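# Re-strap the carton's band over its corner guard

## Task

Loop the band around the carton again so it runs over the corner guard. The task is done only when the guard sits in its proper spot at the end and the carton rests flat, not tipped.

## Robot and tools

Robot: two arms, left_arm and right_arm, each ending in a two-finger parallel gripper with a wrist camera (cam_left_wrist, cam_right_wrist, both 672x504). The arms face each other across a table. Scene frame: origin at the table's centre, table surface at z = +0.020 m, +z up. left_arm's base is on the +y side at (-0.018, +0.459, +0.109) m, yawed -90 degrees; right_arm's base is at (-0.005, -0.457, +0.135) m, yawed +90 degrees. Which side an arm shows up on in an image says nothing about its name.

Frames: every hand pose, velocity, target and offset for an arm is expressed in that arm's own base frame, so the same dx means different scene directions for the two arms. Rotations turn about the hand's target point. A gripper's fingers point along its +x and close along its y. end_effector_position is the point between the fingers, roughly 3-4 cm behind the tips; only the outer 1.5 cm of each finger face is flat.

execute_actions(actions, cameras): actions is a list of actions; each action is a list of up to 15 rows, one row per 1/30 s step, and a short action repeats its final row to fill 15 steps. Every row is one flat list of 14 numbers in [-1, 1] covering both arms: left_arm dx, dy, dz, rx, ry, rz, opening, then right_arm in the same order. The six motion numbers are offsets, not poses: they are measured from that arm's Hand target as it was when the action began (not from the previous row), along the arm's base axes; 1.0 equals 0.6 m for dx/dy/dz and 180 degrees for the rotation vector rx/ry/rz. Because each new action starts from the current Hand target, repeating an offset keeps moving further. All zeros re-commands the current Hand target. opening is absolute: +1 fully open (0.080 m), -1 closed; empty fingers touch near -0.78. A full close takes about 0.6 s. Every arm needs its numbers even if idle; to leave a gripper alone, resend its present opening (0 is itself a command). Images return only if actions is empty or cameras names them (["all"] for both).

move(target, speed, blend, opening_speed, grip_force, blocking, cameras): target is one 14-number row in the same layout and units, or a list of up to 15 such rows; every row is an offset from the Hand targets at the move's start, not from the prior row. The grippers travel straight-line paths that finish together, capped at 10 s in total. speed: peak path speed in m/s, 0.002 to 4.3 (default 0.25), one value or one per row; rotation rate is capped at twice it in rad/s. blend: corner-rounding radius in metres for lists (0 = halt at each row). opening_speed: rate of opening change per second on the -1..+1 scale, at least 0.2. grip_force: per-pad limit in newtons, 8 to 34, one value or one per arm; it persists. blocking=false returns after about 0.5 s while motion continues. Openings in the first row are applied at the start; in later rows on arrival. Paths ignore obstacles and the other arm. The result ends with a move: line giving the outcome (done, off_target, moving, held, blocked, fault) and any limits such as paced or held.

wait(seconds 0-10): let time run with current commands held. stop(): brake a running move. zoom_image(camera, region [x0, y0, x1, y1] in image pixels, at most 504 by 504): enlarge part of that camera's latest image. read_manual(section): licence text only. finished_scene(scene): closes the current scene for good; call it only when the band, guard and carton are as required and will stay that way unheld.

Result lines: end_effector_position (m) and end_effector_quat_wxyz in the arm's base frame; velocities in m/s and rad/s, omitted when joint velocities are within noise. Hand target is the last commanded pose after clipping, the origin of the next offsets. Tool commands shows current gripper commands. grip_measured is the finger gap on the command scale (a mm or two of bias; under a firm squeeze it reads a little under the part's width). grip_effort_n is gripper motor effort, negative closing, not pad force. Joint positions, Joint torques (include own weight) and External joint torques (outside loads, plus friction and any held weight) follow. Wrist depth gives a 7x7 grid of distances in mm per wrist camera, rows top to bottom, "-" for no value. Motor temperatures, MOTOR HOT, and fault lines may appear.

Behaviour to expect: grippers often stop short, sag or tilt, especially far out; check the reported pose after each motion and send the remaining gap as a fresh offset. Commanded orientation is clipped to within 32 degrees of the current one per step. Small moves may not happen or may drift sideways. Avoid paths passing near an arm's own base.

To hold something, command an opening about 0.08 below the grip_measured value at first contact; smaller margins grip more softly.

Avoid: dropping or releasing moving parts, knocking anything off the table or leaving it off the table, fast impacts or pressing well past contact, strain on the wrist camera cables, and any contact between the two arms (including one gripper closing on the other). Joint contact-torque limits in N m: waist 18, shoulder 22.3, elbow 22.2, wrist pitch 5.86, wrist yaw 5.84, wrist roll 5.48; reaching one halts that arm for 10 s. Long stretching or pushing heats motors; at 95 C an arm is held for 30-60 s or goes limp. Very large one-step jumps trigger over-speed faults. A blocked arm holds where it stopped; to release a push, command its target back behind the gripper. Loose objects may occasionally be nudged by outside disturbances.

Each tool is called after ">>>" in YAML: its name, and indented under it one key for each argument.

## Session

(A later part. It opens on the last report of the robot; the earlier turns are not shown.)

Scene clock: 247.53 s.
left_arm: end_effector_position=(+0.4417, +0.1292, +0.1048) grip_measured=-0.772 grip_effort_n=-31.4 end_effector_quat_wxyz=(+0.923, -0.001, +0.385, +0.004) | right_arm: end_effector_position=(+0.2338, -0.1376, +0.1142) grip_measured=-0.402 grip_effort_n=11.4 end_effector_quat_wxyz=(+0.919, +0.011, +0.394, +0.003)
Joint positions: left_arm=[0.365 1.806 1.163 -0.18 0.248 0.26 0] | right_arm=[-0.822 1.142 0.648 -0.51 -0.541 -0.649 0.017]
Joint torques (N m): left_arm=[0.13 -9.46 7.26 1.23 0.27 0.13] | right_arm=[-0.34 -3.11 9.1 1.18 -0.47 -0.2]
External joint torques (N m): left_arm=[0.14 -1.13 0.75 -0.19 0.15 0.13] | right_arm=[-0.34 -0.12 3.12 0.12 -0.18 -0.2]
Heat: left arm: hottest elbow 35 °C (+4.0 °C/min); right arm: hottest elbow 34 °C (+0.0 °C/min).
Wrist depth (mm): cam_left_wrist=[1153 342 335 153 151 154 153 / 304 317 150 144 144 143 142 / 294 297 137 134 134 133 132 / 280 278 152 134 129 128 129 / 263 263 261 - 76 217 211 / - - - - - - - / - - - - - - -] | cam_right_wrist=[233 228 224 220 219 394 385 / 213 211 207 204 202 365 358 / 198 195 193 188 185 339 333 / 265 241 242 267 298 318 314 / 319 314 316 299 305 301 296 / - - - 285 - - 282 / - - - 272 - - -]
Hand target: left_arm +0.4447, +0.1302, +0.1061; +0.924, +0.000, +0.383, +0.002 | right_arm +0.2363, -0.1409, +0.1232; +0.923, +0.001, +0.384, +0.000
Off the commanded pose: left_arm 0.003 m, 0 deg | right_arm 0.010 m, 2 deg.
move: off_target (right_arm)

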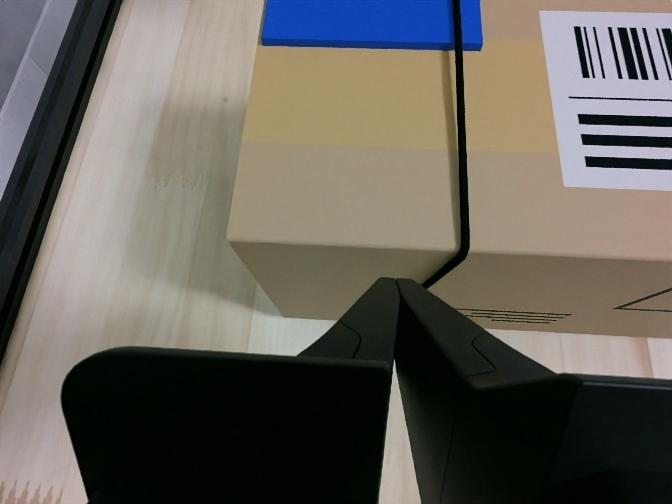

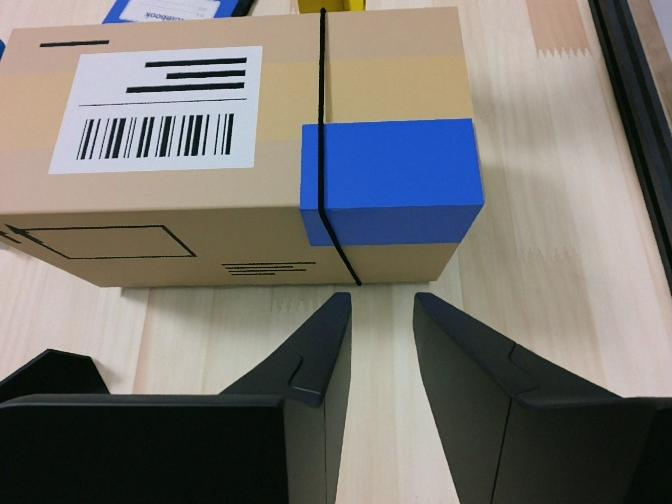

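>>> move:
  target:
    - [0,-0.037,0.004,0,0,0,-0.2,0,0,0,0,0,0,-0.4]
    - [0.0298,-0.037,-0.0225,0,0,0,-0.2,0,0,0,0,0,0,-0.4]
    - [0.0298,-0.037,-0.0225,0,0,0,-1,0,0,0,0,0,0,-0.4]
    - [0.008,-0.037,0,0,0,0,-1,0,0,0,0,0,0,-0.4]
  speed: [0.1,0.06,0.06,0.06]
  cameras: ["cam_left_wrist"]

>>> zoom_image:
  camera: "cam_left_wrist"
  region: [250, 150, 550, 375]

Scene clock: 272.57 s.
left_arm: end_effector_position=(+0.4530, +0.1085, +0.1059) grip_measured=-0.772 grip_effort_n=-31.4 end_effector_quat_wxyz=(+0.924, +0.000, +0.382, +0.003) | right_arm: end_effector_position=(+0.2338, -0.1376, +0.1142) grip_measured=-0.402 grip_effort_n=11.9 end_effector_quat_wxyz=(+0.919, +0.011, +0.394, +0.003)
Joint positions: left_arm=[0.301 1.815 1.173 -0.165 0.206 0.214 0] | right_arm=[-0.822 1.142 0.648 -0.51 -0.541 -0.649 0.017]
Joint torques (N m): left_arm=[0.29 -12.14 4.59 1.27 0.22 0.1] | right_arm=[-0.25 -3.14 9.06 1.17 -0.47 -0.2]
External joint torques (N m): left_arm=[0.29 -3.65 -1.99 -0.18 0.12 0.1] | right_arm=[-0.24 -0.08 2.93 0.07 -0.18 -0.2]
Heat: left arm: hottest elbow 37 °C (+3.0 °C/min); right arm: hottest elbow 34 °C (+0.0 °C/min).
Wrist depth (mm): cam_left_wrist=[334 346 155 153 156 155 154 / 318 321 147 146 146 144 143 / 300 296 138 136 135 133 133 / 282 278 130 127 127 126 125 / 265 264 174 - 76 163 157 / - - - - - - - / - - - - - - -] | cam_right_wrist=[233 227 226 219 219 394 397 / 214 211 207 203 202 367 353 / 198 195 193 188 187 339 334 / 265 241 242 265 299 319 315 / 320 315 316 299 305 300 297 / - - - 285 - - 284 / - - - 272 - - -]
Hand target: left_arm +0.4496, +0.1081, +0.1062; +0.924, +0.000, +0.383, +0.002 | right_arm +0.2363, -0.1409, +0.1232; +0.923, +0.001, +0.384, +0.000
Off the commanded pose: left_arm 0.003 m, 0 deg | right_arm 0.010 m, 2 deg.
move: off_target (right_arm)
Images, in order (width x height): cam_left_wrist 672x504.

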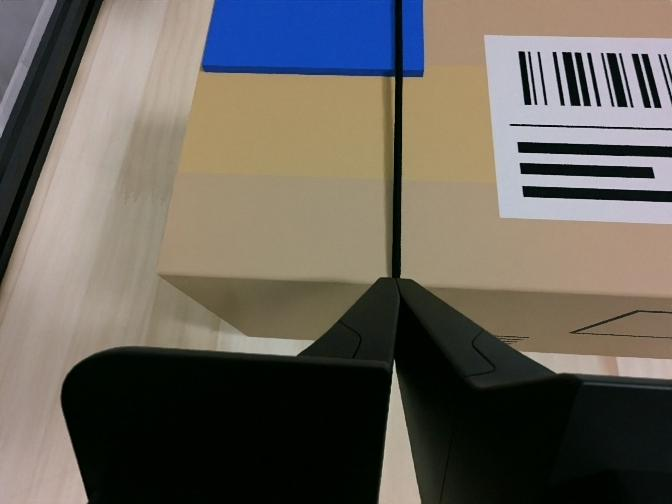

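Scaled by 1.680 from the camera's 672x504 image, which has a finer 960x720 frame.

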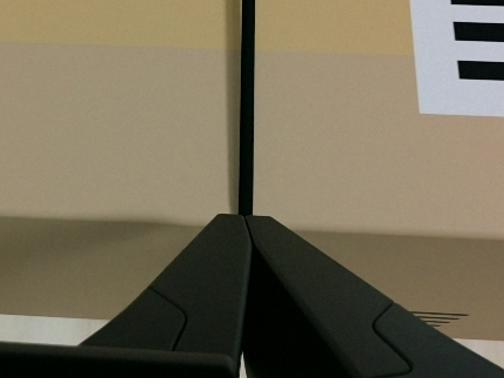

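>>> move:
  target:
    - [-0.012,0.0,0.012,0,0,0,-1,0,0,0,0,0,0,-0.4]
    - [-0.012,0.033,0.012,0,0,0,-1,0,0,0,0,0,0,-0.4]
  speed: [0.07,0.07]
  blend: [0.006,0]
  cameras: ["all"]

Scene clock: 278.73 s.
left_arm: end_effector_position=(+0.4398, +0.1270, +0.1111) grip_measured=-0.772 grip_effort_n=-31.4 end_effector_quat_wxyz=(+0.923, -0.001, +0.386, +0.004) | right_arm: end_effector_position=(+0.2338, -0.1376, +0.1142) grip_measured=-0.402 grip_effort_n=11.4 end_effector_quat_wxyz=(+0.919, +0.011, +0.394, +0.003)
Joint positions: left_arm=[0.361 1.788 1.168 -0.204 0.245 0.257 0] | right_arm=[-0.822 1.142 0.648 -0.51 -0.541 -0.649 0.017]
Joint torques (N m): left_arm=[0.16 -9.77 7.16 1.23 0.27 0.13] | right_arm=[-0.27 -3.1 9.1 1.16 -0.46 -0.21]
External joint torques (N m): left_arm=[0.21 -1.52 0.63 -0.17 0.15 0.13] | right_arm=[-0.28 -0.06 3.04 0.09 -0.17 -0.21]
Motor temperatures (°C): left_arm=[25 34 36 32 27 28] | right_arm=[27 28 34 27 28 27]
Heat: left arm: hottest elbow 36 °C (+2.0 °C/min); right arm: hottest elbow 34 °C (+1.0 °C/min).
Wrist depth (mm): cam_left_wrist=[1228 351 343 159 159 162 160 / 310 325 157 154 151 151 149 / 300 305 144 141 141 140 139 / 285 285 159 138 135 135 133 / 269 271 269 - 76 228 254 / - - - - - - - / - - - - - - -] | cam_right_wrist=[233 228 224 220 219 395 391 / 213 211 207 204 202 367 366 / 198 195 193 188 186 340 334 / 265 241 241 243 299 320 315 / 320 315 316 298 305 300 296 / - - - 285 - - 283 / - - - 272 - - -]
Hand target: left_arm +0.4423, +0.1279, +0.1133; +0.924, +0.000, +0.383, +0.002 | right_arm +0.2363, -0.1409, +0.1232; +0.923, +0.001, +0.384, +0.000
Off the commanded pose: left_arm 0.004 m, 0 deg | right_arm 0.010 m, 2 deg.
move: off_target (right_arm); blend cut to 0.0051 m at target 1

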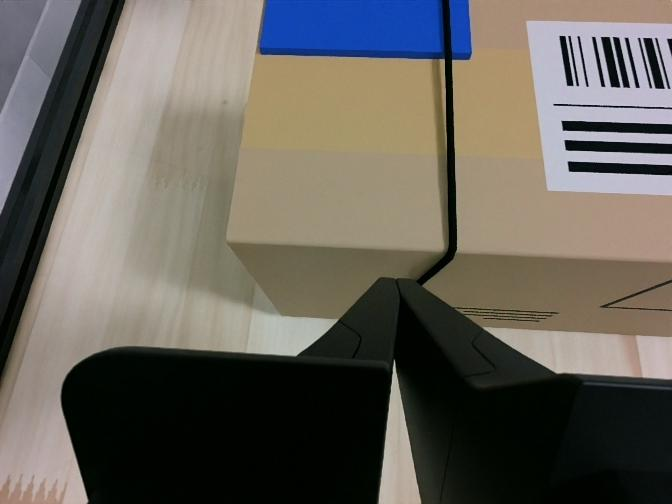

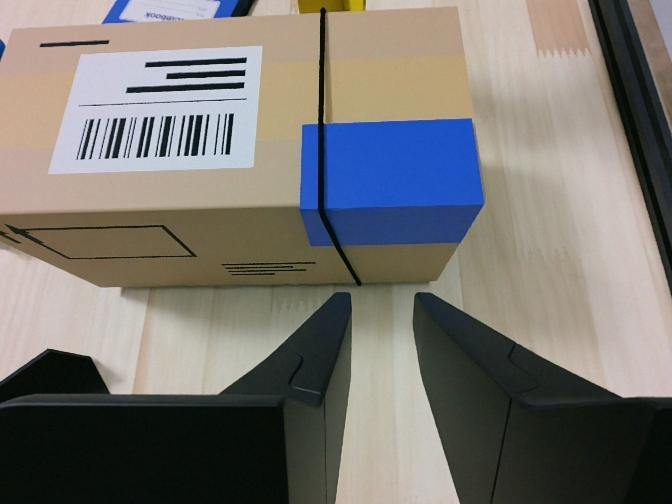

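>>> move:
  target:
    - [0,-0.0315,0.004,0,0,0,-0.3,0,0,0,0,0,0,-0.4]
    - [0.0368,-0.0315,-0.0375,0,0,0,-0.3,0,0,0,0,0,0,-0.4]
  speed: [0.1,0.06]
  cameras: ["cam_left_wrist"]

>>> zoom_image:
  camera: "cam_left_wrist"
  region: [300, 200, 500, 350]

Scene clock: 289.53 s.
left_arm: end_effector_position=(+0.4606, +0.1083, +0.0928) grip_measured=-0.303 grip_effort_n=15.6 end_effector_quat_wxyz=(+0.924, +0.000, +0.383, +0.000) | right_arm: end_effector_position=(+0.2338, -0.1376, +0.1142) grip_measured=-0.402 grip_effort_n=11.4 end_effector_quat_wxyz=(+0.919, +0.011, +0.394, +0.003)
Joint positions: left_arm=[0.296 1.862 1.178 -0.124 0.207 0.213 0.021] | right_arm=[-0.822 1.142 0.648 -0.51 -0.541 -0.649 0.017]
Joint torques (N m): left_arm=[-0.18 -8.96 7.12 1.65 -0.02 -0.09] | right_arm=[-0.29 -3.09 9.11 1.19 -0.47 -0.19]
External joint torques (N m): left_arm=[-0.21 -0.27 0.67 0.21 -0.11 -0.09] | right_arm=[-0.3 -0.02 3.03 0.11 -0.18 -0.19]
Heat: left arm: hottest elbow 36 °C (+0.0 °C/min); right arm: hottest elbow 34 °C (+1.0 °C/min).
Wrist depth (mm): cam_left_wrist=[318 327 138 137 137 138 137 / 306 301 131 130 129 128 127 / 286 124 123 121 118 118 118 / 267 115 116 115 113 112 111 / 254 250 136 99 109 113 129 / - - - 231 - - - / - - - 220 219 - -] | cam_right_wrist=[233 229 225 220 219 395 385 / 213 211 208 205 202 364 354 / 197 195 193 187 185 339 333 / 264 241 241 265 299 319 314 / 318 315 315 299 306 301 296 / - - - 285 - - 284 / - - - 272 - - -]
Hand target: left_arm +0.4644, +0.1090, +0.0908; +0.924, +0.000, +0.383, +0.002 | right_arm +0.2363, -0.1409, +0.1232; +0.923, +0.001, +0.384, +0.000
Off the commanded pose: left_arm 0.004 m, 0 deg | right_arm 0.010 m, 2 deg.
move: off_target (right_arm)
Images, in order (width x height): cam_left_wrist 672x504.

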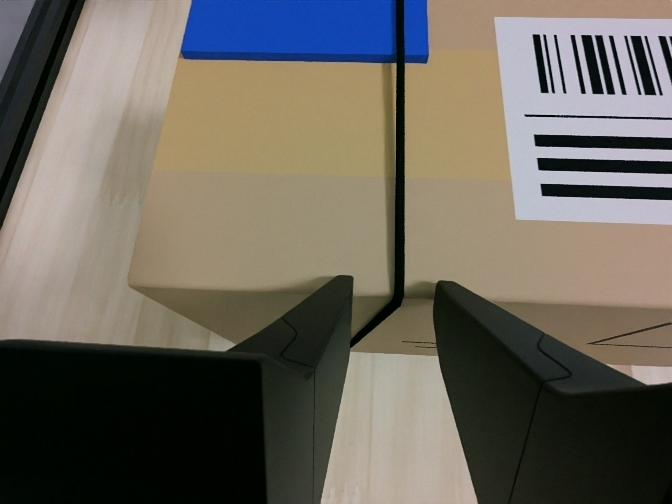

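Scaled by 2.520 from the camera's 672x504 image, which has a finer 960x720 frame.

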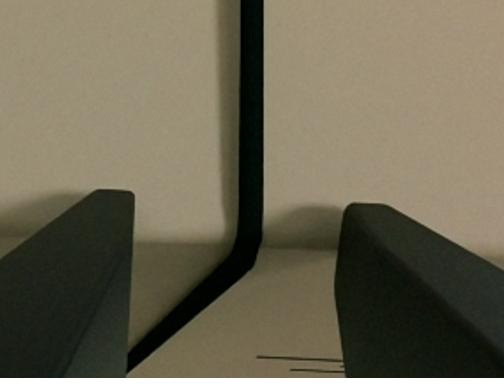

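>>> move:
  target:
    - [0.0,0,-0.0055,0,0,0,-0.3,0,0,0,0,0,0,-0.4]
    - [0,0,-0.0055,0,0,0,-1,0,0,0,0,0,0,-0.4]
  speed: [0.06,0.06]
  cameras: ["cam_left_wrist"]

>>> zoom_image:
  camera: "cam_left_wrist"
  region: [300, 200, 500, 350]

Scene clock: 297.93 s.
left_arm: end_effector_position=(+0.4627, +0.1080, +0.0936) grip_measured=-0.770 grip_effort_n=-37.9 end_effector_quat_wxyz=(+0.926, +0.002, +0.378, +0.000) | right_arm: end_effector_position=(+0.2338, -0.1376, +0.1142) grip_measured=-0.402 grip_effort_n=11.4 end_effector_quat_wxyz=(+0.919, +0.011, +0.394, +0.003)
Joint positions: left_arm=[0.294 1.864 1.178 -0.111 0.206 0.213 0] | right_arm=[-0.822 1.142 0.648 -0.51 -0.541 -0.649 0.017]
Joint torques (N m): left_arm=[0.02 -8.54 6.36 1.63 0.02 -0.09] | right_arm=[-0.29 -3.07 9.06 1.17 -0.47 -0.18]
External joint torques (N m): left_arm=[0.01 0.17 -0.06 0.19 -0.07 -0.09] | right_arm=[-0.26 -0.04 3 0.09 -0.19 -0.18]
Heat: left arm: hottest elbow 35 °C (+0.0 °C/min); right arm: hottest elbow 34 °C (+0.0 °C/min).
Wrist depth (mm): cam_left_wrist=[323 336 140 141 140 141 139 / 309 304 134 133 131 130 129 / 289 127 126 124 121 120 121 / 270 115 117 116 114 114 112 / 252 247 123 - 75 110 112 / - - - - - - - / - - - - - - -] | cam_right_wrist=[233 227 224 219 219 394 396 / 213 210 207 204 201 367 358 / 198 195 193 188 185 339 334 / 265 241 241 267 299 320 313 / 318 315 316 300 306 301 295 / - - - 285 - - 282 / - - - 272 - - -]
Hand target: left_arm +0.4645, +0.1089, +0.0876; +0.924, +0.000, +0.383, +0.002 | right_arm +0.2363, -0.1409, +0.1232; +0.923, +0.001, +0.384, +0.000
Off the commanded pose: left_arm 0.006 m, 1 deg | right_arm 0.010 m, 2 deg.
move: off_target (right_arm)
Images, in order (width x height): cam_left_wrist 672x504.

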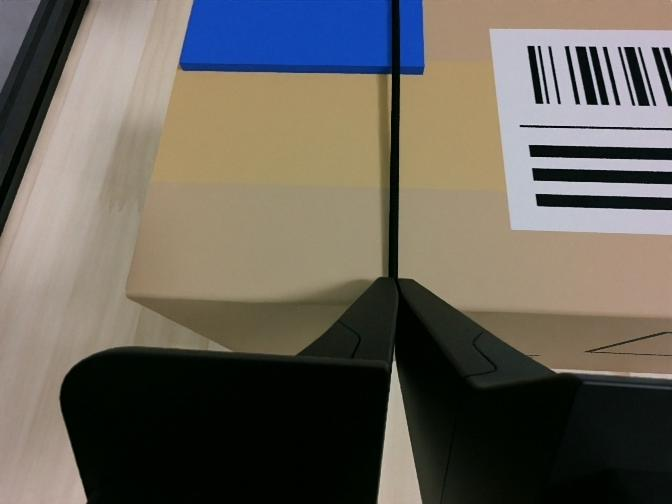

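Scaled by 2.520 from the camera's 672x504 image, which has a finer 960x720 frame.

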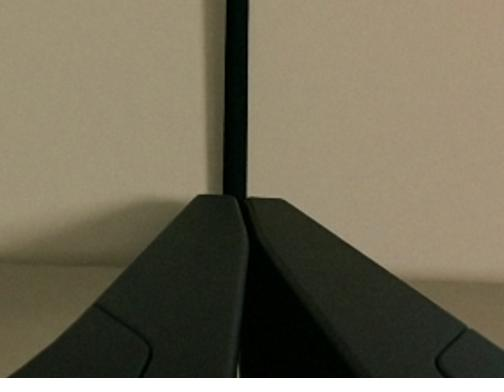

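>>> move:
  target:
    - [-0.03,0.0,0.034,0,0,0,-1,0,0,0,0,0,0,-0.4]
    - [-0.03,0.04,0.036,0,0,0,-1,0,0,0,0,0,0,-0.4]
  speed: [0.07,0.07]
  blend: [0.006,0]
  cameras: ["all"]

Scene clock: 303.60 s.
left_arm: end_effector_position=(+0.4435, +0.1289, +0.1006) grip_measured=-0.772 grip_effort_n=-34.7 end_effector_quat_wxyz=(+0.920, -0.003, +0.392, -0.001) | right_arm: end_effector_position=(+0.2338, -0.1376, +0.1142) grip_measured=-0.402 grip_effort_n=11.4 end_effector_quat_wxyz=(+0.919, +0.011, +0.394, +0.003)
Joint positions: left_arm=[0.365 1.824 1.178 -0.194 0.253 0.264 0] | right_arm=[-0.822 1.142 0.648 -0.51 -0.541 -0.649 0.017]
Joint torques (N m): left_arm=[0.71 -11.46 7.51 1.15 0.24 0.14] | right_arm=[-0.29 -3.11 9.12 1.19 -0.45 -0.19]
External joint torques (N m): left_arm=[0.6 -2.92 0.94 -0.27 0.13 0.14] | right_arm=[-0.29 -0.08 3.06 0.11 -0.17 -0.19]
Heat: left arm: hottest elbow 35 °C (+0.0 °C/min); right arm: hottest elbow 35 °C (+1.0 °C/min).
Wrist depth (mm): cam_left_wrist=[315 328 147 144 143 144 144 / 299 306 139 136 134 135 136 / 284 287 129 128 128 126 126 / 270 269 149 131 123 122 121 / 255 256 254 - 76 226 218 / - - - - - - - / - - - - - - -] | cam_right_wrist=[233 226 225 221 219 394 390 / 214 210 208 206 202 366 352 / 197 195 193 188 185 341 336 / 265 241 241 267 297 320 314 / 319 314 315 299 306 302 295 / - - - 284 - - 284 / - - - 272 - - -]
Hand target: left_arm +0.4464, +0.1328, +0.1092; +0.924, +0.000, +0.383, +0.002 | right_arm +0.2363, -0.1409, +0.1232; +0.923, +0.001, +0.384, +0.000
Off the commanded pose: left_arm 0.010 m, 1 deg | right_arm 0.010 m, 2 deg.
move: off_target (left_arm, right_arm)

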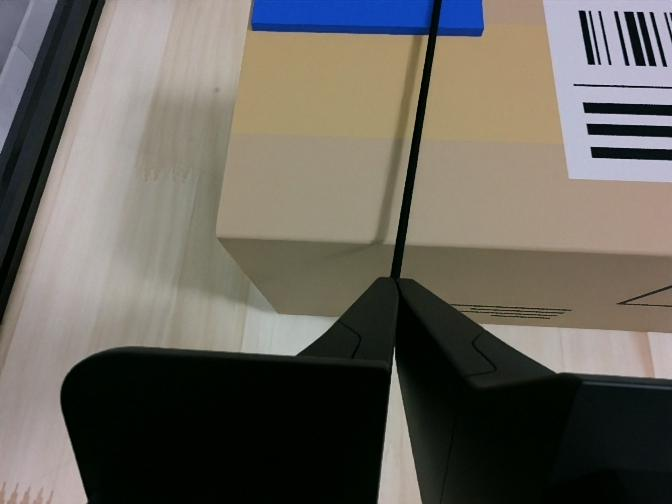

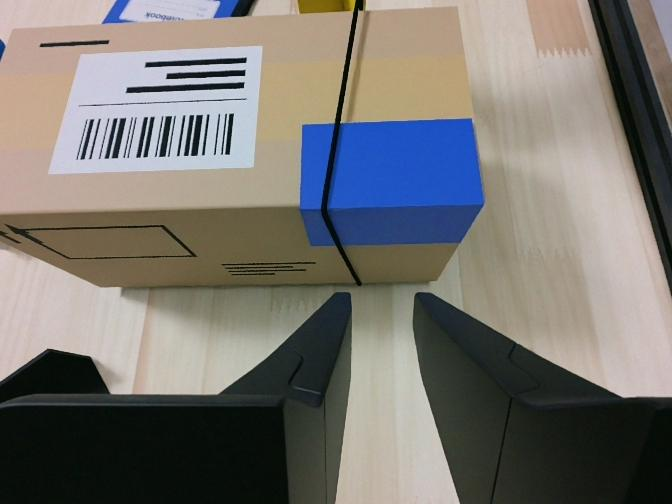

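>>> move:
  target:
    - [0.0293,0,-0.0295,0,0,0,-1,0.05,0.0398,-0.05,0,0,0,-0.2]
    - [0.0293,0,-0.0295,0,0,0,-1,0.1028,0.0398,-0.1017,0,0,0,-0.2]
  speed: [0.08,0.06]
  cameras: ["all"]

>>> zoom_image:
  camera: "cam_right_wrist"
  region: [280, 200, 480, 350]

Scene clock: 317.87 s.
left_arm: end_effector_position=(+0.4578, +0.1304, +0.0912) grip_measured=-0.772 grip_effort_n=-34.7 end_effector_quat_wxyz=(+0.922, -0.001, +0.387, -0.002) | right_arm: end_effector_position=(+0.2995, -0.1191, +0.0667) grip_measured=-0.203 grip_effort_n=12.3 end_effector_quat_wxyz=(+0.925, -0.004, +0.379, -0.001)
Joint positions: left_arm=[0.356 1.884 1.209 -0.153 0.25 0.258 0] | right_arm=[-0.552 1.385 0.558 -0.028 -0.379 -0.413 0.026]
Joint torques (N m): left_arm=[-0.09 -8.79 7.78 2.01 -0.06 -0.08] | right_arm=[0.27 -2.58 5.18 1.69 -0.15 0.11]
External joint torques (N m): left_arm=[-0.09 0.04 1.33 0.6 -0.19 -0.08] | right_arm=[0.25 1.64 -0.37 0.43 0.04 0.11]
Heat: left arm: hottest elbow 36 °C (+0.0 °C/min); right arm: hottest elbow 35 °C (+1.0 °C/min).
Wrist depth (mm): cam_left_wrist=[311 322 135 134 131 132 134 / 295 300 129 126 125 125 124 / 277 280 119 118 116 116 116 / 262 262 113 111 111 111 110 / 248 250 242 - 75 148 168 / - - - - - - - / - - - - - - -] | cam_right_wrist=[361 162 161 156 159 342 341 / 149 148 148 147 146 146 318 / - 137 135 135 135 134 293 / - 129 126 124 121 121 269 / 126 122 120 114 107 - 249 / 248 - - 239 235 - 245 / - - - 226 225 - -]
Hand target: left_arm +0.4640, +0.1330, +0.0913; +0.924, +0.000, +0.383, +0.002 | right_arm +0.2980, -0.1170, +0.0623; +0.924, +0.000, +0.383, +0.000
Off the commanded pose: left_arm 0.007 m, 1 deg | right_arm 0.005 m, 1 deg.
move: done

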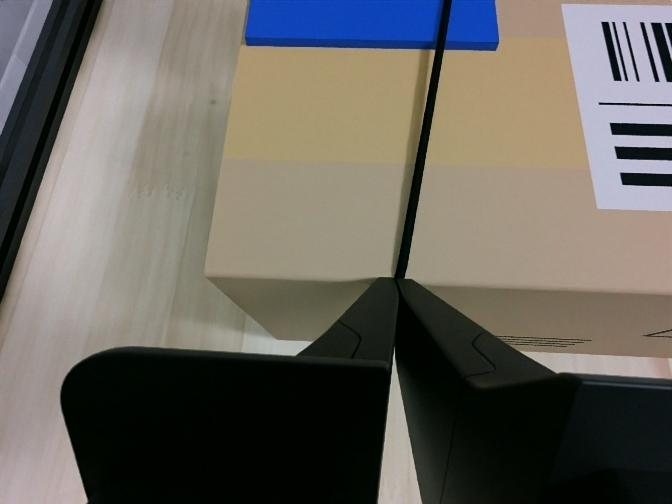

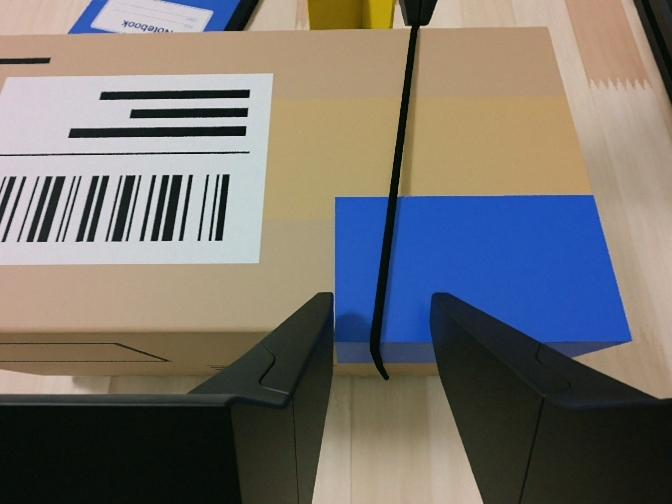

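Scaled by 2.520 from the camera's 672x504 image, which has a finer 960x720 frame.

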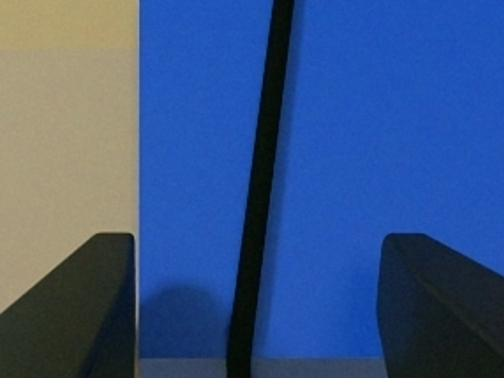

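>>> move:
  target:
    - [0,0,0,0,0,0,-1,0,0,0,0,0,0,-1]
    - [0,0,0,0,0,0,-1,-0.028,0,0.030,0,0,0,-1]
    - [0,0,0,0,0,0,-1,-0.028,-0.0385,0.030,0,0,0,-1]
    - [0,0,0,0,0,0,-1,-0.0025,-0.0385,0.003,0,0,0,-1]
  speed: 0.07
  blend: [0,0.006,0.006,0]
  cameras: ["all"]

Scene clock: 328.13 s.
left_arm: end_effector_position=(+0.4578, +0.1304, +0.0912) grip_measured=-0.772 grip_effort_n=-34.7 end_effector_quat_wxyz=(+0.922, -0.001, +0.387, -0.002) | right_arm: end_effector_position=(+0.2913, -0.1377, +0.0609) grip_measured=-0.772 grip_effort_n=-29.5 end_effector_quat_wxyz=(+0.922, +0.003, +0.388, +0.002)
Joint positions: left_arm=[0.356 1.884 1.209 -0.153 0.25 0.258 0] | right_arm=[-0.64 1.428 0.586 -0.067 -0.436 -0.486 0]
Joint torques (N m): left_arm=[-0.06 -8.83 7.78 2.02 -0.06 -0.09] | right_arm=[0.44 -2.43 8.05 1.97 -0.13 0.12]
External joint torques (N m): left_arm=[-0.02 0.06 1.33 0.61 -0.18 -0.09] | right_arm=[0.43 2.02 2.56 0.76 0.09 0.11]
Heat: left arm: hottest elbow 37 °C (+0.0 °C/min); right arm: hottest elbow 34 °C (+0.0 °C/min).
Wrist depth (mm): cam_left_wrist=[299 320 135 134 131 133 134 / 294 297 129 127 124 124 124 / 275 280 119 118 116 115 116 / 263 262 113 111 111 111 109 / 247 249 242 - 75 149 168 / - - - - - - - / - - - - - - -] | cam_right_wrist=[154 151 152 150 148 325 326 / 142 141 139 138 137 295 302 / 133 131 127 123 124 124 281 / - 122 120 115 114 115 262 / 151 151 151 85 - 247 246 / 248 246 - - - - 234 / - - - - - - -]
Hand target: left_arm +0.4640, +0.1330, +0.0913; +0.924, +0.000, +0.383, +0.002 | right_arm +0.2965, -0.1401, +0.0640; +0.924, +0.001, +0.384, +0.000
Off the commanded pose: left_arm 0.007 m, 1 deg | right_arm 0.007 m, 1 deg.
move: done

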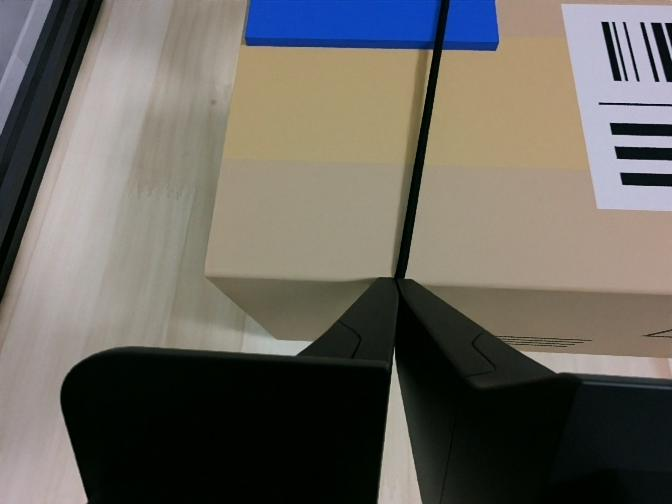

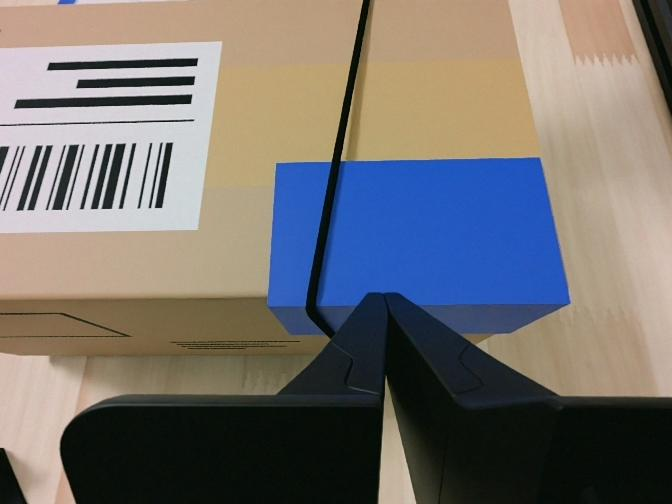

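>>> move:
  target:
    - [0,0,0,0,0,0,-1,-0.025,0.0,0.025,0,0,0,-0.2]
    - [0,0,0,0,0,0,-1,-0.025,0.0324,0.025,0,0,0,-0.2]
    - [0,0,0,0,0,0,-1,0.0025,0.0324,-0.0065,0,0,0,-0.2]
  speed: [0.1,0.1,0.05]
  cameras: ["cam_right_wrist"]

>>> zoom_image:
  camera: "cam_right_wrist"
  region: [280, 200, 480, 350]

Scene clock: 345.27 s.
left_arm: end_effector_position=(+0.4578, +0.1304, +0.0912) grip_measured=-0.772 grip_effort_n=-34.7 end_effector_quat_wxyz=(+0.922, -0.001, +0.387, -0.002) | right_arm: end_effector_position=(+0.2996, -0.1230, +0.0648) grip_measured=-0.203 grip_effort_n=12.3 end_effector_quat_wxyz=(+0.926, -0.004, +0.379, -0.001)
Joint positions: left_arm=[0.356 1.884 1.209 -0.153 0.25 0.258 0] | right_arm=[-0.566 1.4 0.561 -0.02 -0.388 -0.424 0.026]
Joint torques (N m): left_arm=[-0.03 -8.8 7.78 2.02 -0.05 -0.09] | right_arm=[0.34 -2.7 5.06 1.66 -0.14 0.12]
External joint torques (N m): left_arm=[-0.12 0.16 1.26 0.59 -0.17 -0.09] | right_arm=[0.36 1.63 -0.5 0.39 0.05 0.11]
Heat: left arm: hottest elbow 39 °C (+3.0 °C/min); right arm: hottest elbow 34 °C (+0.0 °C/min).
Wrist depth (mm): cam_left_wrist=[301 322 135 134 131 133 133 / 294 299 129 127 124 124 124 / 277 280 119 118 116 116 116 / 262 262 113 111 110 111 109 / 247 248 242 - 75 149 168 / - - - - - - - / - - - - - - -] | cam_right_wrist=[363 156 158 157 156 345 338 / 147 146 145 147 143 145 315 / 137 135 132 133 133 132 292 / - 127 124 120 119 119 270 / - 120 118 114 112 - 253 / 247 - - 238 233 - 244 / - - - 224 224 - -]
Hand target: left_arm +0.4640, +0.1330, +0.0913; +0.924, +0.000, +0.383, +0.002 | right_arm +0.2980, -0.1207, +0.0602; +0.924, +0.001, +0.383, +0.000
Off the commanded pose: left_arm 0.007 m, 1 deg | right_arm 0.005 m, 1 deg.
move: done
Images, in order (width x height): cam_right_wrist 672x504.

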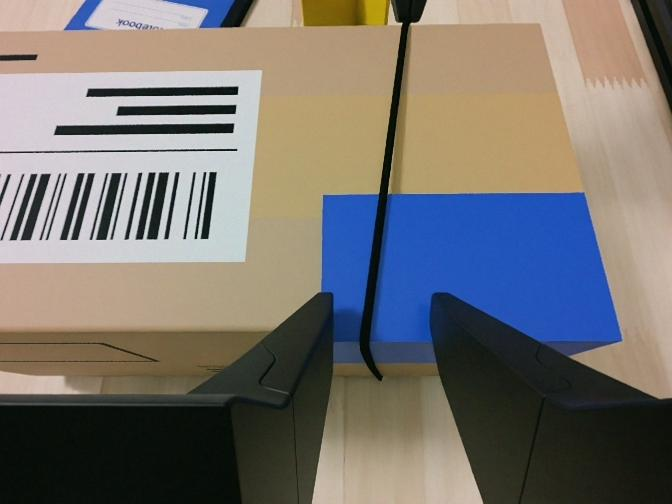

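Scaled by 2.520 from the camera's 672x504 image, which has a finer 960x720 frame.

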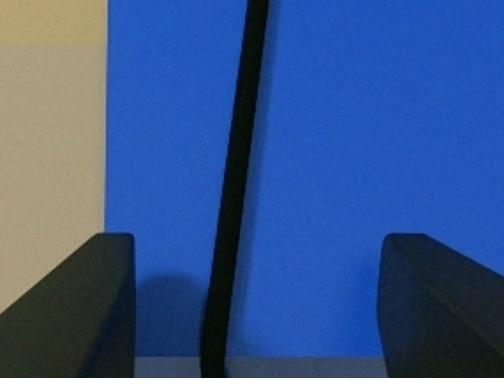

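>>> move:
  target: [0,0,0,0,0,0,-1,-0.010,0.006,-0.0015,0,0,0,-0.2]
  speed: 0.05
  cameras: ["cam_right_wrist"]

>>> zoom_image:
  camera: "cam_right_wrist"
  region: [280, 200, 480, 350]

Scene clock: 356.07 s.
left_arm: end_effector_position=(+0.4578, +0.1304, +0.0912) grip_measured=-0.772 grip_effort_n=-34.7 end_effector_quat_wxyz=(+0.922, -0.001, +0.387, -0.002) | right_arm: end_effector_position=(+0.2962, -0.1207, +0.0635) grip_measured=-0.203 grip_effort_n=11.9 end_effector_quat_wxyz=(+0.926, -0.004, +0.378, -0.001)
Joint positions: left_arm=[0.356 1.884 1.209 -0.153 0.25 0.258 0] | right_arm=[-0.566 1.386 0.543 -0.015 -0.388 -0.424 0.026]
Joint torques (N m): left_arm=[-0.06 -8.84 7.79 2.02 -0.06 -0.09] | right_arm=[0.22 -3.81 4.14 1.15 -0.17 0.11]
External joint torques (N m): left_arm=[-0.01 0 1.37 0.62 -0.19 -0.09] | right_arm=[0.2 0.35 -1.32 -0.09 0.02 0.11]
Motor temperatures (°C): left_arm=[25 33 40 37 27 28] | right_arm=[27 28 33 28 28 26]
Heat: left arm: hottest elbow 40 °C (+5.1 °C/min); right arm: hottest elbow 33 °C (-1.0 °C/min).
Wrist depth (mm): cam_left_wrist=[303 322 135 134 131 132 133 / 292 298 129 127 124 125 124 / 276 278 119 118 116 116 116 / 264 262 113 111 111 111 109 / 248 249 241 - 75 148 169 / - - - - - - - / - - - - - - -] | cam_right_wrist=[351 159 158 155 157 160 340 / 146 146 145 145 144 146 316 / 137 134 132 133 133 132 292 / - 126 124 122 119 119 269 / - 120 119 113 108 113 251 / - - - 237 234 - 243 / - - - 224 223 - -]
Hand target: left_arm +0.4640, +0.1330, +0.0913; +0.924, +0.000, +0.383, +0.002 | right_arm +0.2920, -0.1170, +0.0593; +0.924, +0.000, +0.384, +0.000
Off the commanded pose: left_arm 0.007 m, 1 deg | right_arm 0.007 m, 1 deg.
move: done
Images, in order (width x height): cam_right_wrist 672x504.

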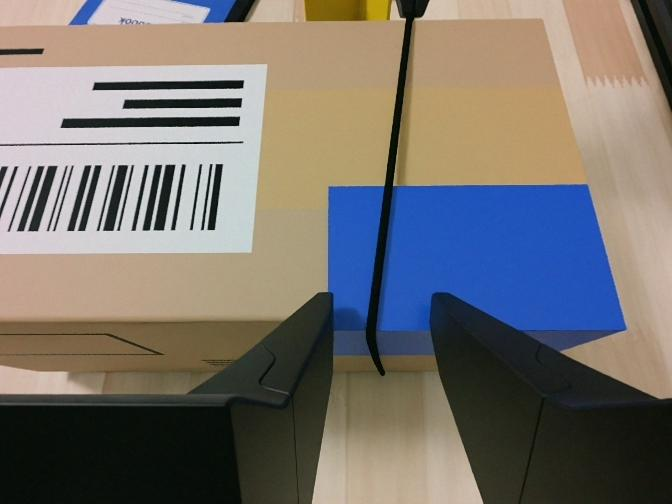

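Scaled by 2.520 from the camera's 672x504 image, which has a finer 960x720 frame.

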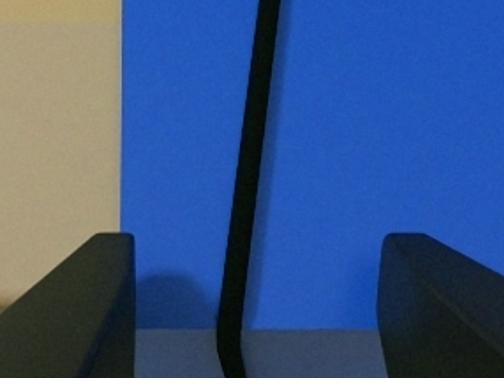

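>>> move:
  target:
    - [0,0,0,0,0,0,-1,-0.004,0,-0.010,0,0,0,-0.2]
    - [0,0,0,0,0,0,-1,-0.004,0,-0.010,0,0,0,-1]
  speed: 0.05
  cameras: ["cam_right_wrist"]

>>> zoom_image:
  camera: "cam_right_wrist"
  region: [280, 200, 480, 350]

Scene clock: 363.40 s.
left_arm: end_effector_position=(+0.4578, +0.1304, +0.0912) grip_measured=-0.772 grip_effort_n=-34.7 end_effector_quat_wxyz=(+0.922, -0.001, +0.387, -0.002) | right_arm: end_effector_position=(+0.2958, -0.1195, +0.0623) grip_measured=-0.770 grip_effort_n=-33.7 end_effector_quat_wxyz=(+0.929, -0.006, +0.371, +0.001)
Joint positions: left_arm=[0.356 1.884 1.209 -0.153 0.25 0.258 0] | right_arm=[-0.567 1.384 0.525 0.016 -0.397 -0.424 0]
Joint torques (N m): left_arm=[-0.04 -8.79 7.77 2.02 -0.06 -0.09] | right_arm=[-0.09 -2.68 3.76 1 0.05 -0.05]
External joint torques (N m): left_arm=[-0.04 0.09 1.3 0.6 -0.18 -0.09] | right_arm=[-0.07 1.44 -1.7 -0.26 0.24 -0.05]
Heat: left arm: hottest elbow 40 °C (+5.1 °C/min); right arm: hottest elbow 33 °C (-2.0 °C/min).
Wrist depth (mm): cam_left_wrist=[304 321 135 134 131 133 134 / 294 299 129 127 124 125 124 / 275 279 119 118 116 115 116 / 262 262 113 111 110 111 109 / 247 248 242 - 75 148 168 / - - - - - - - / - - - - - - -] | cam_right_wrist=[371 162 159 158 160 349 347 / 148 148 147 147 146 145 322 / 138 135 133 134 134 133 296 / - 127 125 122 120 119 269 / - 119 119 104 104 - 252 / - 244 - - - - 241 / - - - - - - -]
Hand target: left_arm +0.4640, +0.1330, +0.0913; +0.924, +0.000, +0.383, +0.002 | right_arm +0.2896, -0.1171, +0.0533; +0.924, +0.000, +0.384, +0.000
Off the commanded pose: left_arm 0.007 m, 1 deg | right_arm 0.011 m, 2 deg.
move: off_target (right_arm); target 2's new opening was sent with right_arm's hand 0.011 m and 2 deg from that target
Images, in order (width x height): cam_right_wrist 672x504.

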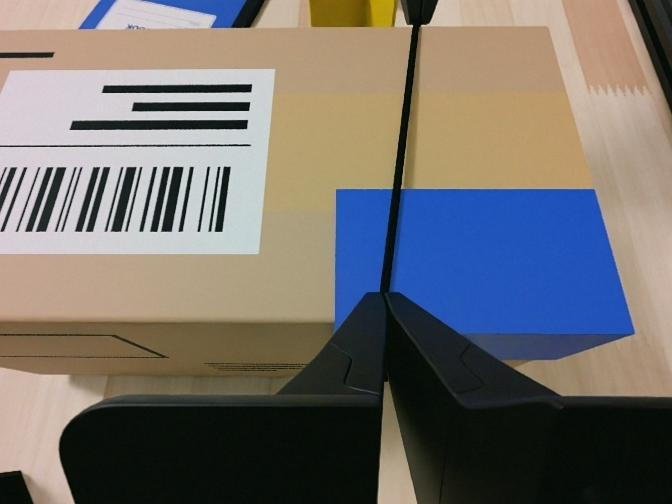

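Scaled by 2.520 from the camera's 672x504 image, which has a finer 960x720 frame.

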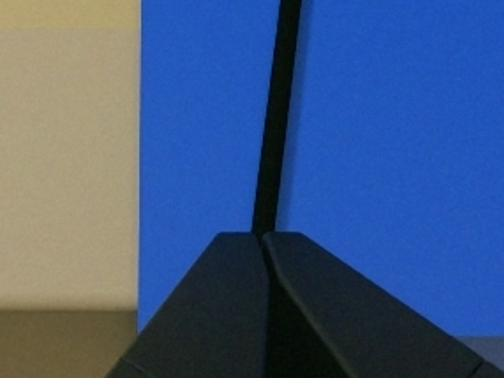

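>>> move:
  target:
    - [0,0,0,0,0,0,-1,-0.011,0,0.041,0,0,0,-1]
    - [0,0,0,0,0,0,-1,-0.011,-0.035,0.041,0,0,0,-1]
  speed: 0.07
  blend: [0.006,0]
  cameras: ["all"]

Scene clock: 370.37 s.
left_arm: end_effector_position=(+0.4580, +0.1304, +0.0914) grip_measured=-0.772 grip_effort_n=-34.7 end_effector_quat_wxyz=(+0.922, -0.001, +0.387, -0.002) | right_arm: end_effector_position=(+0.2794, -0.1346, +0.0734) grip_measured=-0.772 grip_effort_n=-29.5 end_effector_quat_wxyz=(+0.921, +0.005, +0.389, +0.000)
Joint positions: left_arm=[0.356 1.884 1.21 -0.153 0.25 0.258 0] | right_arm=[-0.66 1.345 0.582 -0.154 -0.446 -0.5 0]
Joint torques (N m): left_arm=[-0.06 -8.82 7.77 1.98 -0.05 -0.09] | right_arm=[-0.32 -2.45 8.56 1.31 -0.39 -0.18]
External joint torques (N m): left_arm=[-0.13 0.04 1.36 0.58 -0.17 -0.09] | right_arm=[-0.33 1.59 2.89 0.12 -0.16 -0.18]
Heat: left arm: hottest elbow 40 °C (+5.1 °C/min); right arm: hottest elbow 32 °C (-3.0 °C/min).
Wrist depth (mm): cam_left_wrist=[299 323 135 134 131 132 134 / 295 300 129 127 124 125 124 / 277 279 119 118 116 116 117 / 264 262 113 111 111 111 109 / 248 248 242 - 75 148 167 / - - - - - - - / - - - - - - -] | cam_right_wrist=[172 170 168 166 164 341 337 / 159 156 155 152 152 314 316 / 144 145 143 138 137 288 294 / - 139 137 130 129 130 274 / 207 208 208 84 104 260 259 / 261 259 - - - - 246 / - - - - - - -]
Hand target: left_arm +0.4640, +0.1330, +0.0914; +0.924, +0.000, +0.383, +0.002 | right_arm +0.2830, -0.1380, +0.0779; +0.924, +0.000, +0.383, +0.000
Off the commanded pose: left_arm 0.006 m, 1 deg | right_arm 0.007 m, 1 deg.
move: done; blend cut to 0 m at target 1

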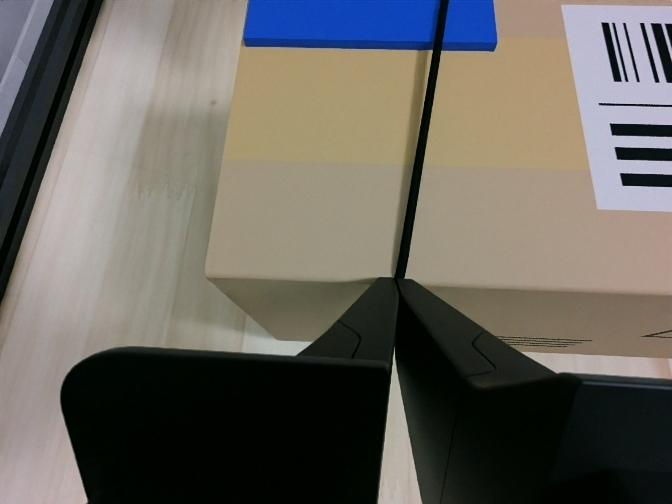

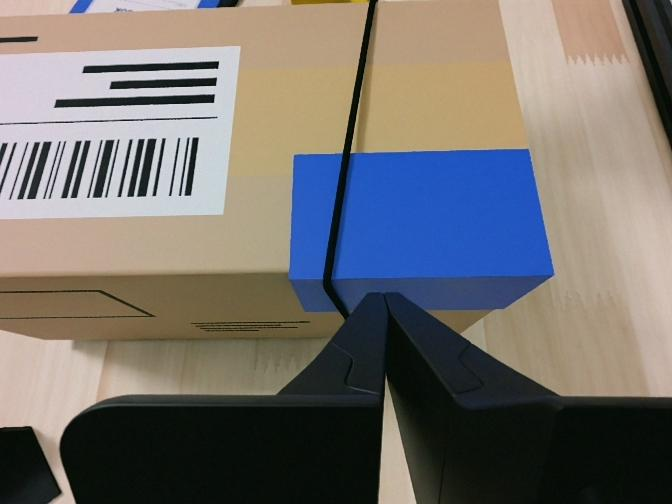

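>>> move:
  target:
    - [0,0,0,0,0,0,-1,0.0208,0.0125,0.0,0,0,0,-0.2]
    - [0,0,0,0,0,0,-1,0.0208,0.0125,-0.0275,0,0,0,-0.2]
    - [0,0,0,0,0,0,-1,0.0208,-0.0225,-0.0275,0,0,0,-0.2]
  speed: 0.06
  cameras: ["cam_right_wrist"]

>>> zoom_image:
  camera: "cam_right_wrist"
  region: [280, 200, 480, 350]

Scene clock: 396.43 s.
left_arm: end_effector_position=(+0.4580, +0.1304, +0.0914) grip_measured=-0.772 grip_effort_n=-34.7 end_effector_quat_wxyz=(+0.922, -0.001, +0.387, -0.002) | right_arm: end_effector_position=(+0.2959, -0.1464, +0.0637) grip_measured=-0.203 grip_effort_n=11.9 end_effector_quat_wxyz=(+0.926, +0.000, +0.379, +0.006)
Joint positions: left_arm=[0.356 1.884 1.21 -0.153 0.25 0.258 0] | right_arm=[-0.666 1.458 0.613 -0.056 -0.466 -0.511 0.026]
Joint torques (N m): left_arm=[-0.07 -8.82 7.74 1.99 -0.05 -0.09] | right_arm=[-0.74 -2.15 7.22 1.13 0.05 -0.18]
External joint torques (N m): left_arm=[-0.07 0.22 1.19 0.55 -0.18 -0.09] | right_arm=[-0.75 2.53 1.74 -0.08 0.29 -0.18]
Heat: left arm: hottest elbow 40 °C (+2.0 °C/min); right arm: hottest elbow 34 °C (+0.0 °C/min).
Wrist depth (mm): cam_left_wrist=[304 321 135 134 132 133 133 / 300 298 129 127 125 126 124 / 276 281 119 118 116 116 116 / 263 262 113 111 110 111 109 / 248 249 243 - 75 148 167 / - - - - - - - / - - - - - - -] | cam_right_wrist=[359 162 160 156 157 345 330 / 149 148 147 146 144 315 311 / 139 136 135 133 133 286 289 / - 127 124 120 119 269 269 / 146 121 116 114 107 252 251 / 248 - - 238 233 - - / - - - 224 222 - -]
Hand target: left_arm +0.4640, +0.1330, +0.0914; +0.924, +0.000, +0.383, +0.002 | right_arm +0.2955, -0.1516, +0.0615; +0.924, +0.000, +0.383, +0.000
Off the commanded pose: left_arm 0.007 m, 1 deg | right_arm 0.006 m, 1 deg.
move: done
Images, in order (width x height): cam_right_wrist 672x504.

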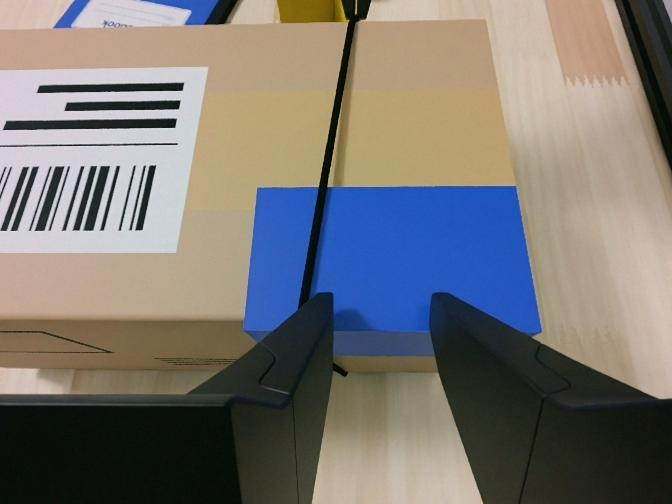

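Scaled by 2.520 from the camera's 672x504 image, which has a finer 960x720 frame.

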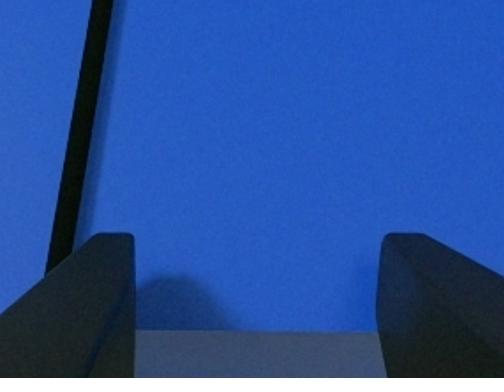

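>>> move:
  target:
    - [0,0,0,0,0,0,-1,-0.034,0,0.034,0,0,0,-0.2]
    - [0,0,0,0,0,0,-1,-0.034,0.0493,0.034,0,0,0,-0.2]
    - [0,0,0,0,0,0,-1,-0.0108,0.0493,0.0042,0,0,0,-0.2]
  speed: [0.08,0.08,0.06]
  cameras: ["cam_right_wrist"]

>>> zoom_image:
  camera: "cam_right_wrist"
  region: [280, 200, 480, 350]

Scene clock: 417.53 s.
left_arm: end_effector_position=(+0.4580, +0.1304, +0.0914) grip_measured=-0.772 grip_effort_n=-34.7 end_effector_quat_wxyz=(+0.922, -0.001, +0.387, -0.002) | right_arm: end_effector_position=(+0.2906, -0.1243, +0.0685) grip_measured=-0.203 grip_effort_n=11.9 end_effector_quat_wxyz=(+0.926, -0.004, +0.379, -0.001)
Joint positions: left_arm=[0.356 1.884 1.21 -0.153 0.25 0.258 0] | right_arm=[-0.593 1.36 0.55 -0.058 -0.405 -0.447 0.026]
Joint torques (N m): left_arm=[-0.07 -8.84 7.78 2 -0.05 -0.08] | right_arm=[0.29 -2.55 5.17 1.64 -0.16 0.12]
External joint torques (N m): left_arm=[-0.01 0.08 1.3 0.58 -0.18 -0.09] | right_arm=[0.26 1.54 -0.44 0.39 0.05 0.12]
Heat: left arm: hottest elbow 40 °C (+0.0 °C/min); right arm: hottest elbow 34 °C (+1.0 °C/min).
Wrist depth (mm): cam_left_wrist=[- 321 135 134 131 133 134 / 296 300 129 127 125 125 124 / 277 278 119 118 117 116 116 / 262 263 113 111 110 111 109 / 248 248 242 - 75 148 167 / - - - - - - - / - - - - - - -] | cam_right_wrist=[166 163 164 163 162 345 343 / 152 151 150 150 147 153 320 / 140 139 138 136 133 133 296 / - 131 130 126 125 123 275 / 174 148 128 119 107 118 257 / 254 - - 244 238 - 247 / - - - 227 226 - -]
Hand target: left_arm +0.4640, +0.1330, +0.0914; +0.924, +0.000, +0.383, +0.002 | right_arm +0.2890, -0.1220, +0.0639; +0.924, +0.001, +0.383, +0.000
Off the commanded pose: left_arm 0.007 m, 1 deg | right_arm 0.005 m, 1 deg.
move: done
Images, in order (width x height): cam_right_wrist 672x504.

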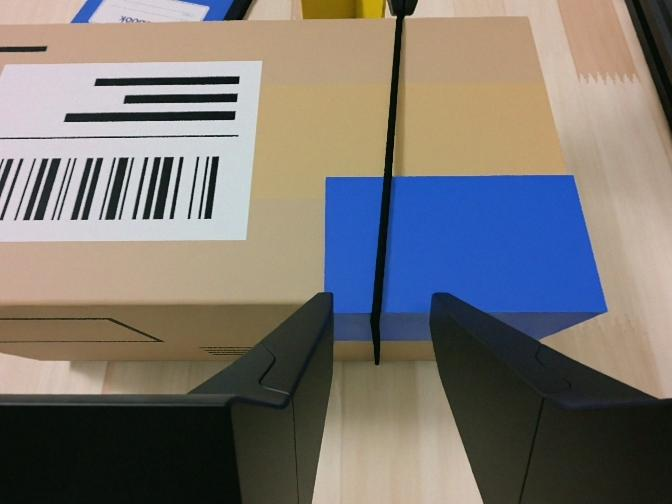

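Scaled by 2.520 from the camera's 672x504 image, which has a finer 960x720 frame.

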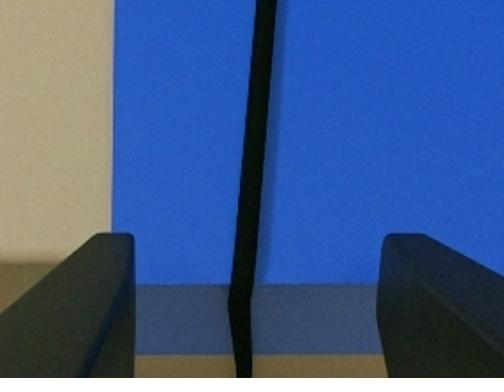

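>>> move:
  target: [0,0,0,0,0,0,-1,-0.0015,0.001,-0.018,0,0,0,-0.2]
  speed: 0.06
  cameras: ["cam_right_wrist"]

>>> zoom_image:
  camera: "cam_right_wrist"
  region: [280, 200, 480, 350]

Scene clock: 433.73 s.
left_arm: end_effector_position=(+0.4580, +0.1304, +0.0914) grip_measured=-0.772 grip_effort_n=-34.7 end_effector_quat_wxyz=(+0.922, -0.001, +0.387, -0.002) | right_arm: end_effector_position=(+0.2899, -0.1239, +0.0591) grip_measured=-0.203 grip_effort_n=11.9 end_effector_quat_wxyz=(+0.926, -0.005, +0.377, -0.002)
Joint positions: left_arm=[0.356 1.884 1.21 -0.153 0.25 0.258 0] | right_arm=[-0.593 1.384 0.521 0 -0.405 -0.447 0.026]
Joint torques (N m): left_arm=[-0.03 -8.84 7.76 1.99 -0.05 -0.08] | right_arm=[0.29 -2.01 4.85 1.8 -0.16 0.11]
External joint torques (N m): left_arm=[0.01 0.05 1.31 0.58 -0.18 -0.08] | right_arm=[0.27 2.08 -0.62 0.54 0.04 0.11]
Heat: left arm: hottest elbow 41 °C (+1.0 °C/min); right arm: hottest elbow 33 °C (+1.0 °C/min).
Wrist depth (mm): cam_left_wrist=[- 319 135 134 132 133 134 / 290 298 129 127 125 125 124 / 279 278 119 118 116 115 116 / 262 262 113 111 111 111 109 / 248 248 242 - 75 147 167 / - - - - - - - / - - - - - - -] | cam_right_wrist=[154 151 153 152 151 153 334 / 140 140 140 139 139 140 312 / 130 129 127 126 124 123 288 / - 120 119 115 115 114 267 / 174 149 130 174 107 - 248 / 244 - - 236 230 - 237 / - - - 220 221 - -]
Hand target: left_arm +0.4640, +0.1330, +0.0914; +0.924, +0.000, +0.383, +0.002 | right_arm +0.2881, -0.1214, +0.0531; +0.924, +0.001, +0.383, +0.000
Off the commanded pose: left_arm 0.007 m, 1 deg | right_arm 0.007 m, 1 deg.
move: done
Images, in order (width x height): cam_right_wrist 672x504.

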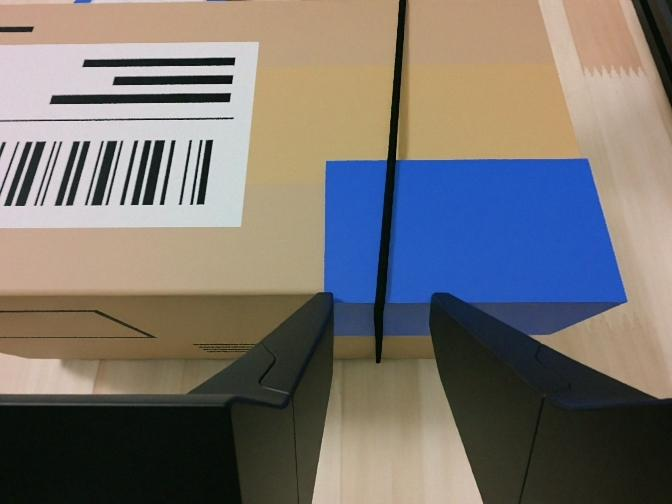

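Scaled by 2.520 from the camera's 672x504 image, which has a finer 960x720 frame.

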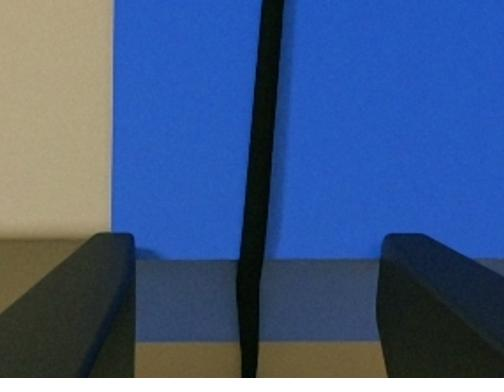

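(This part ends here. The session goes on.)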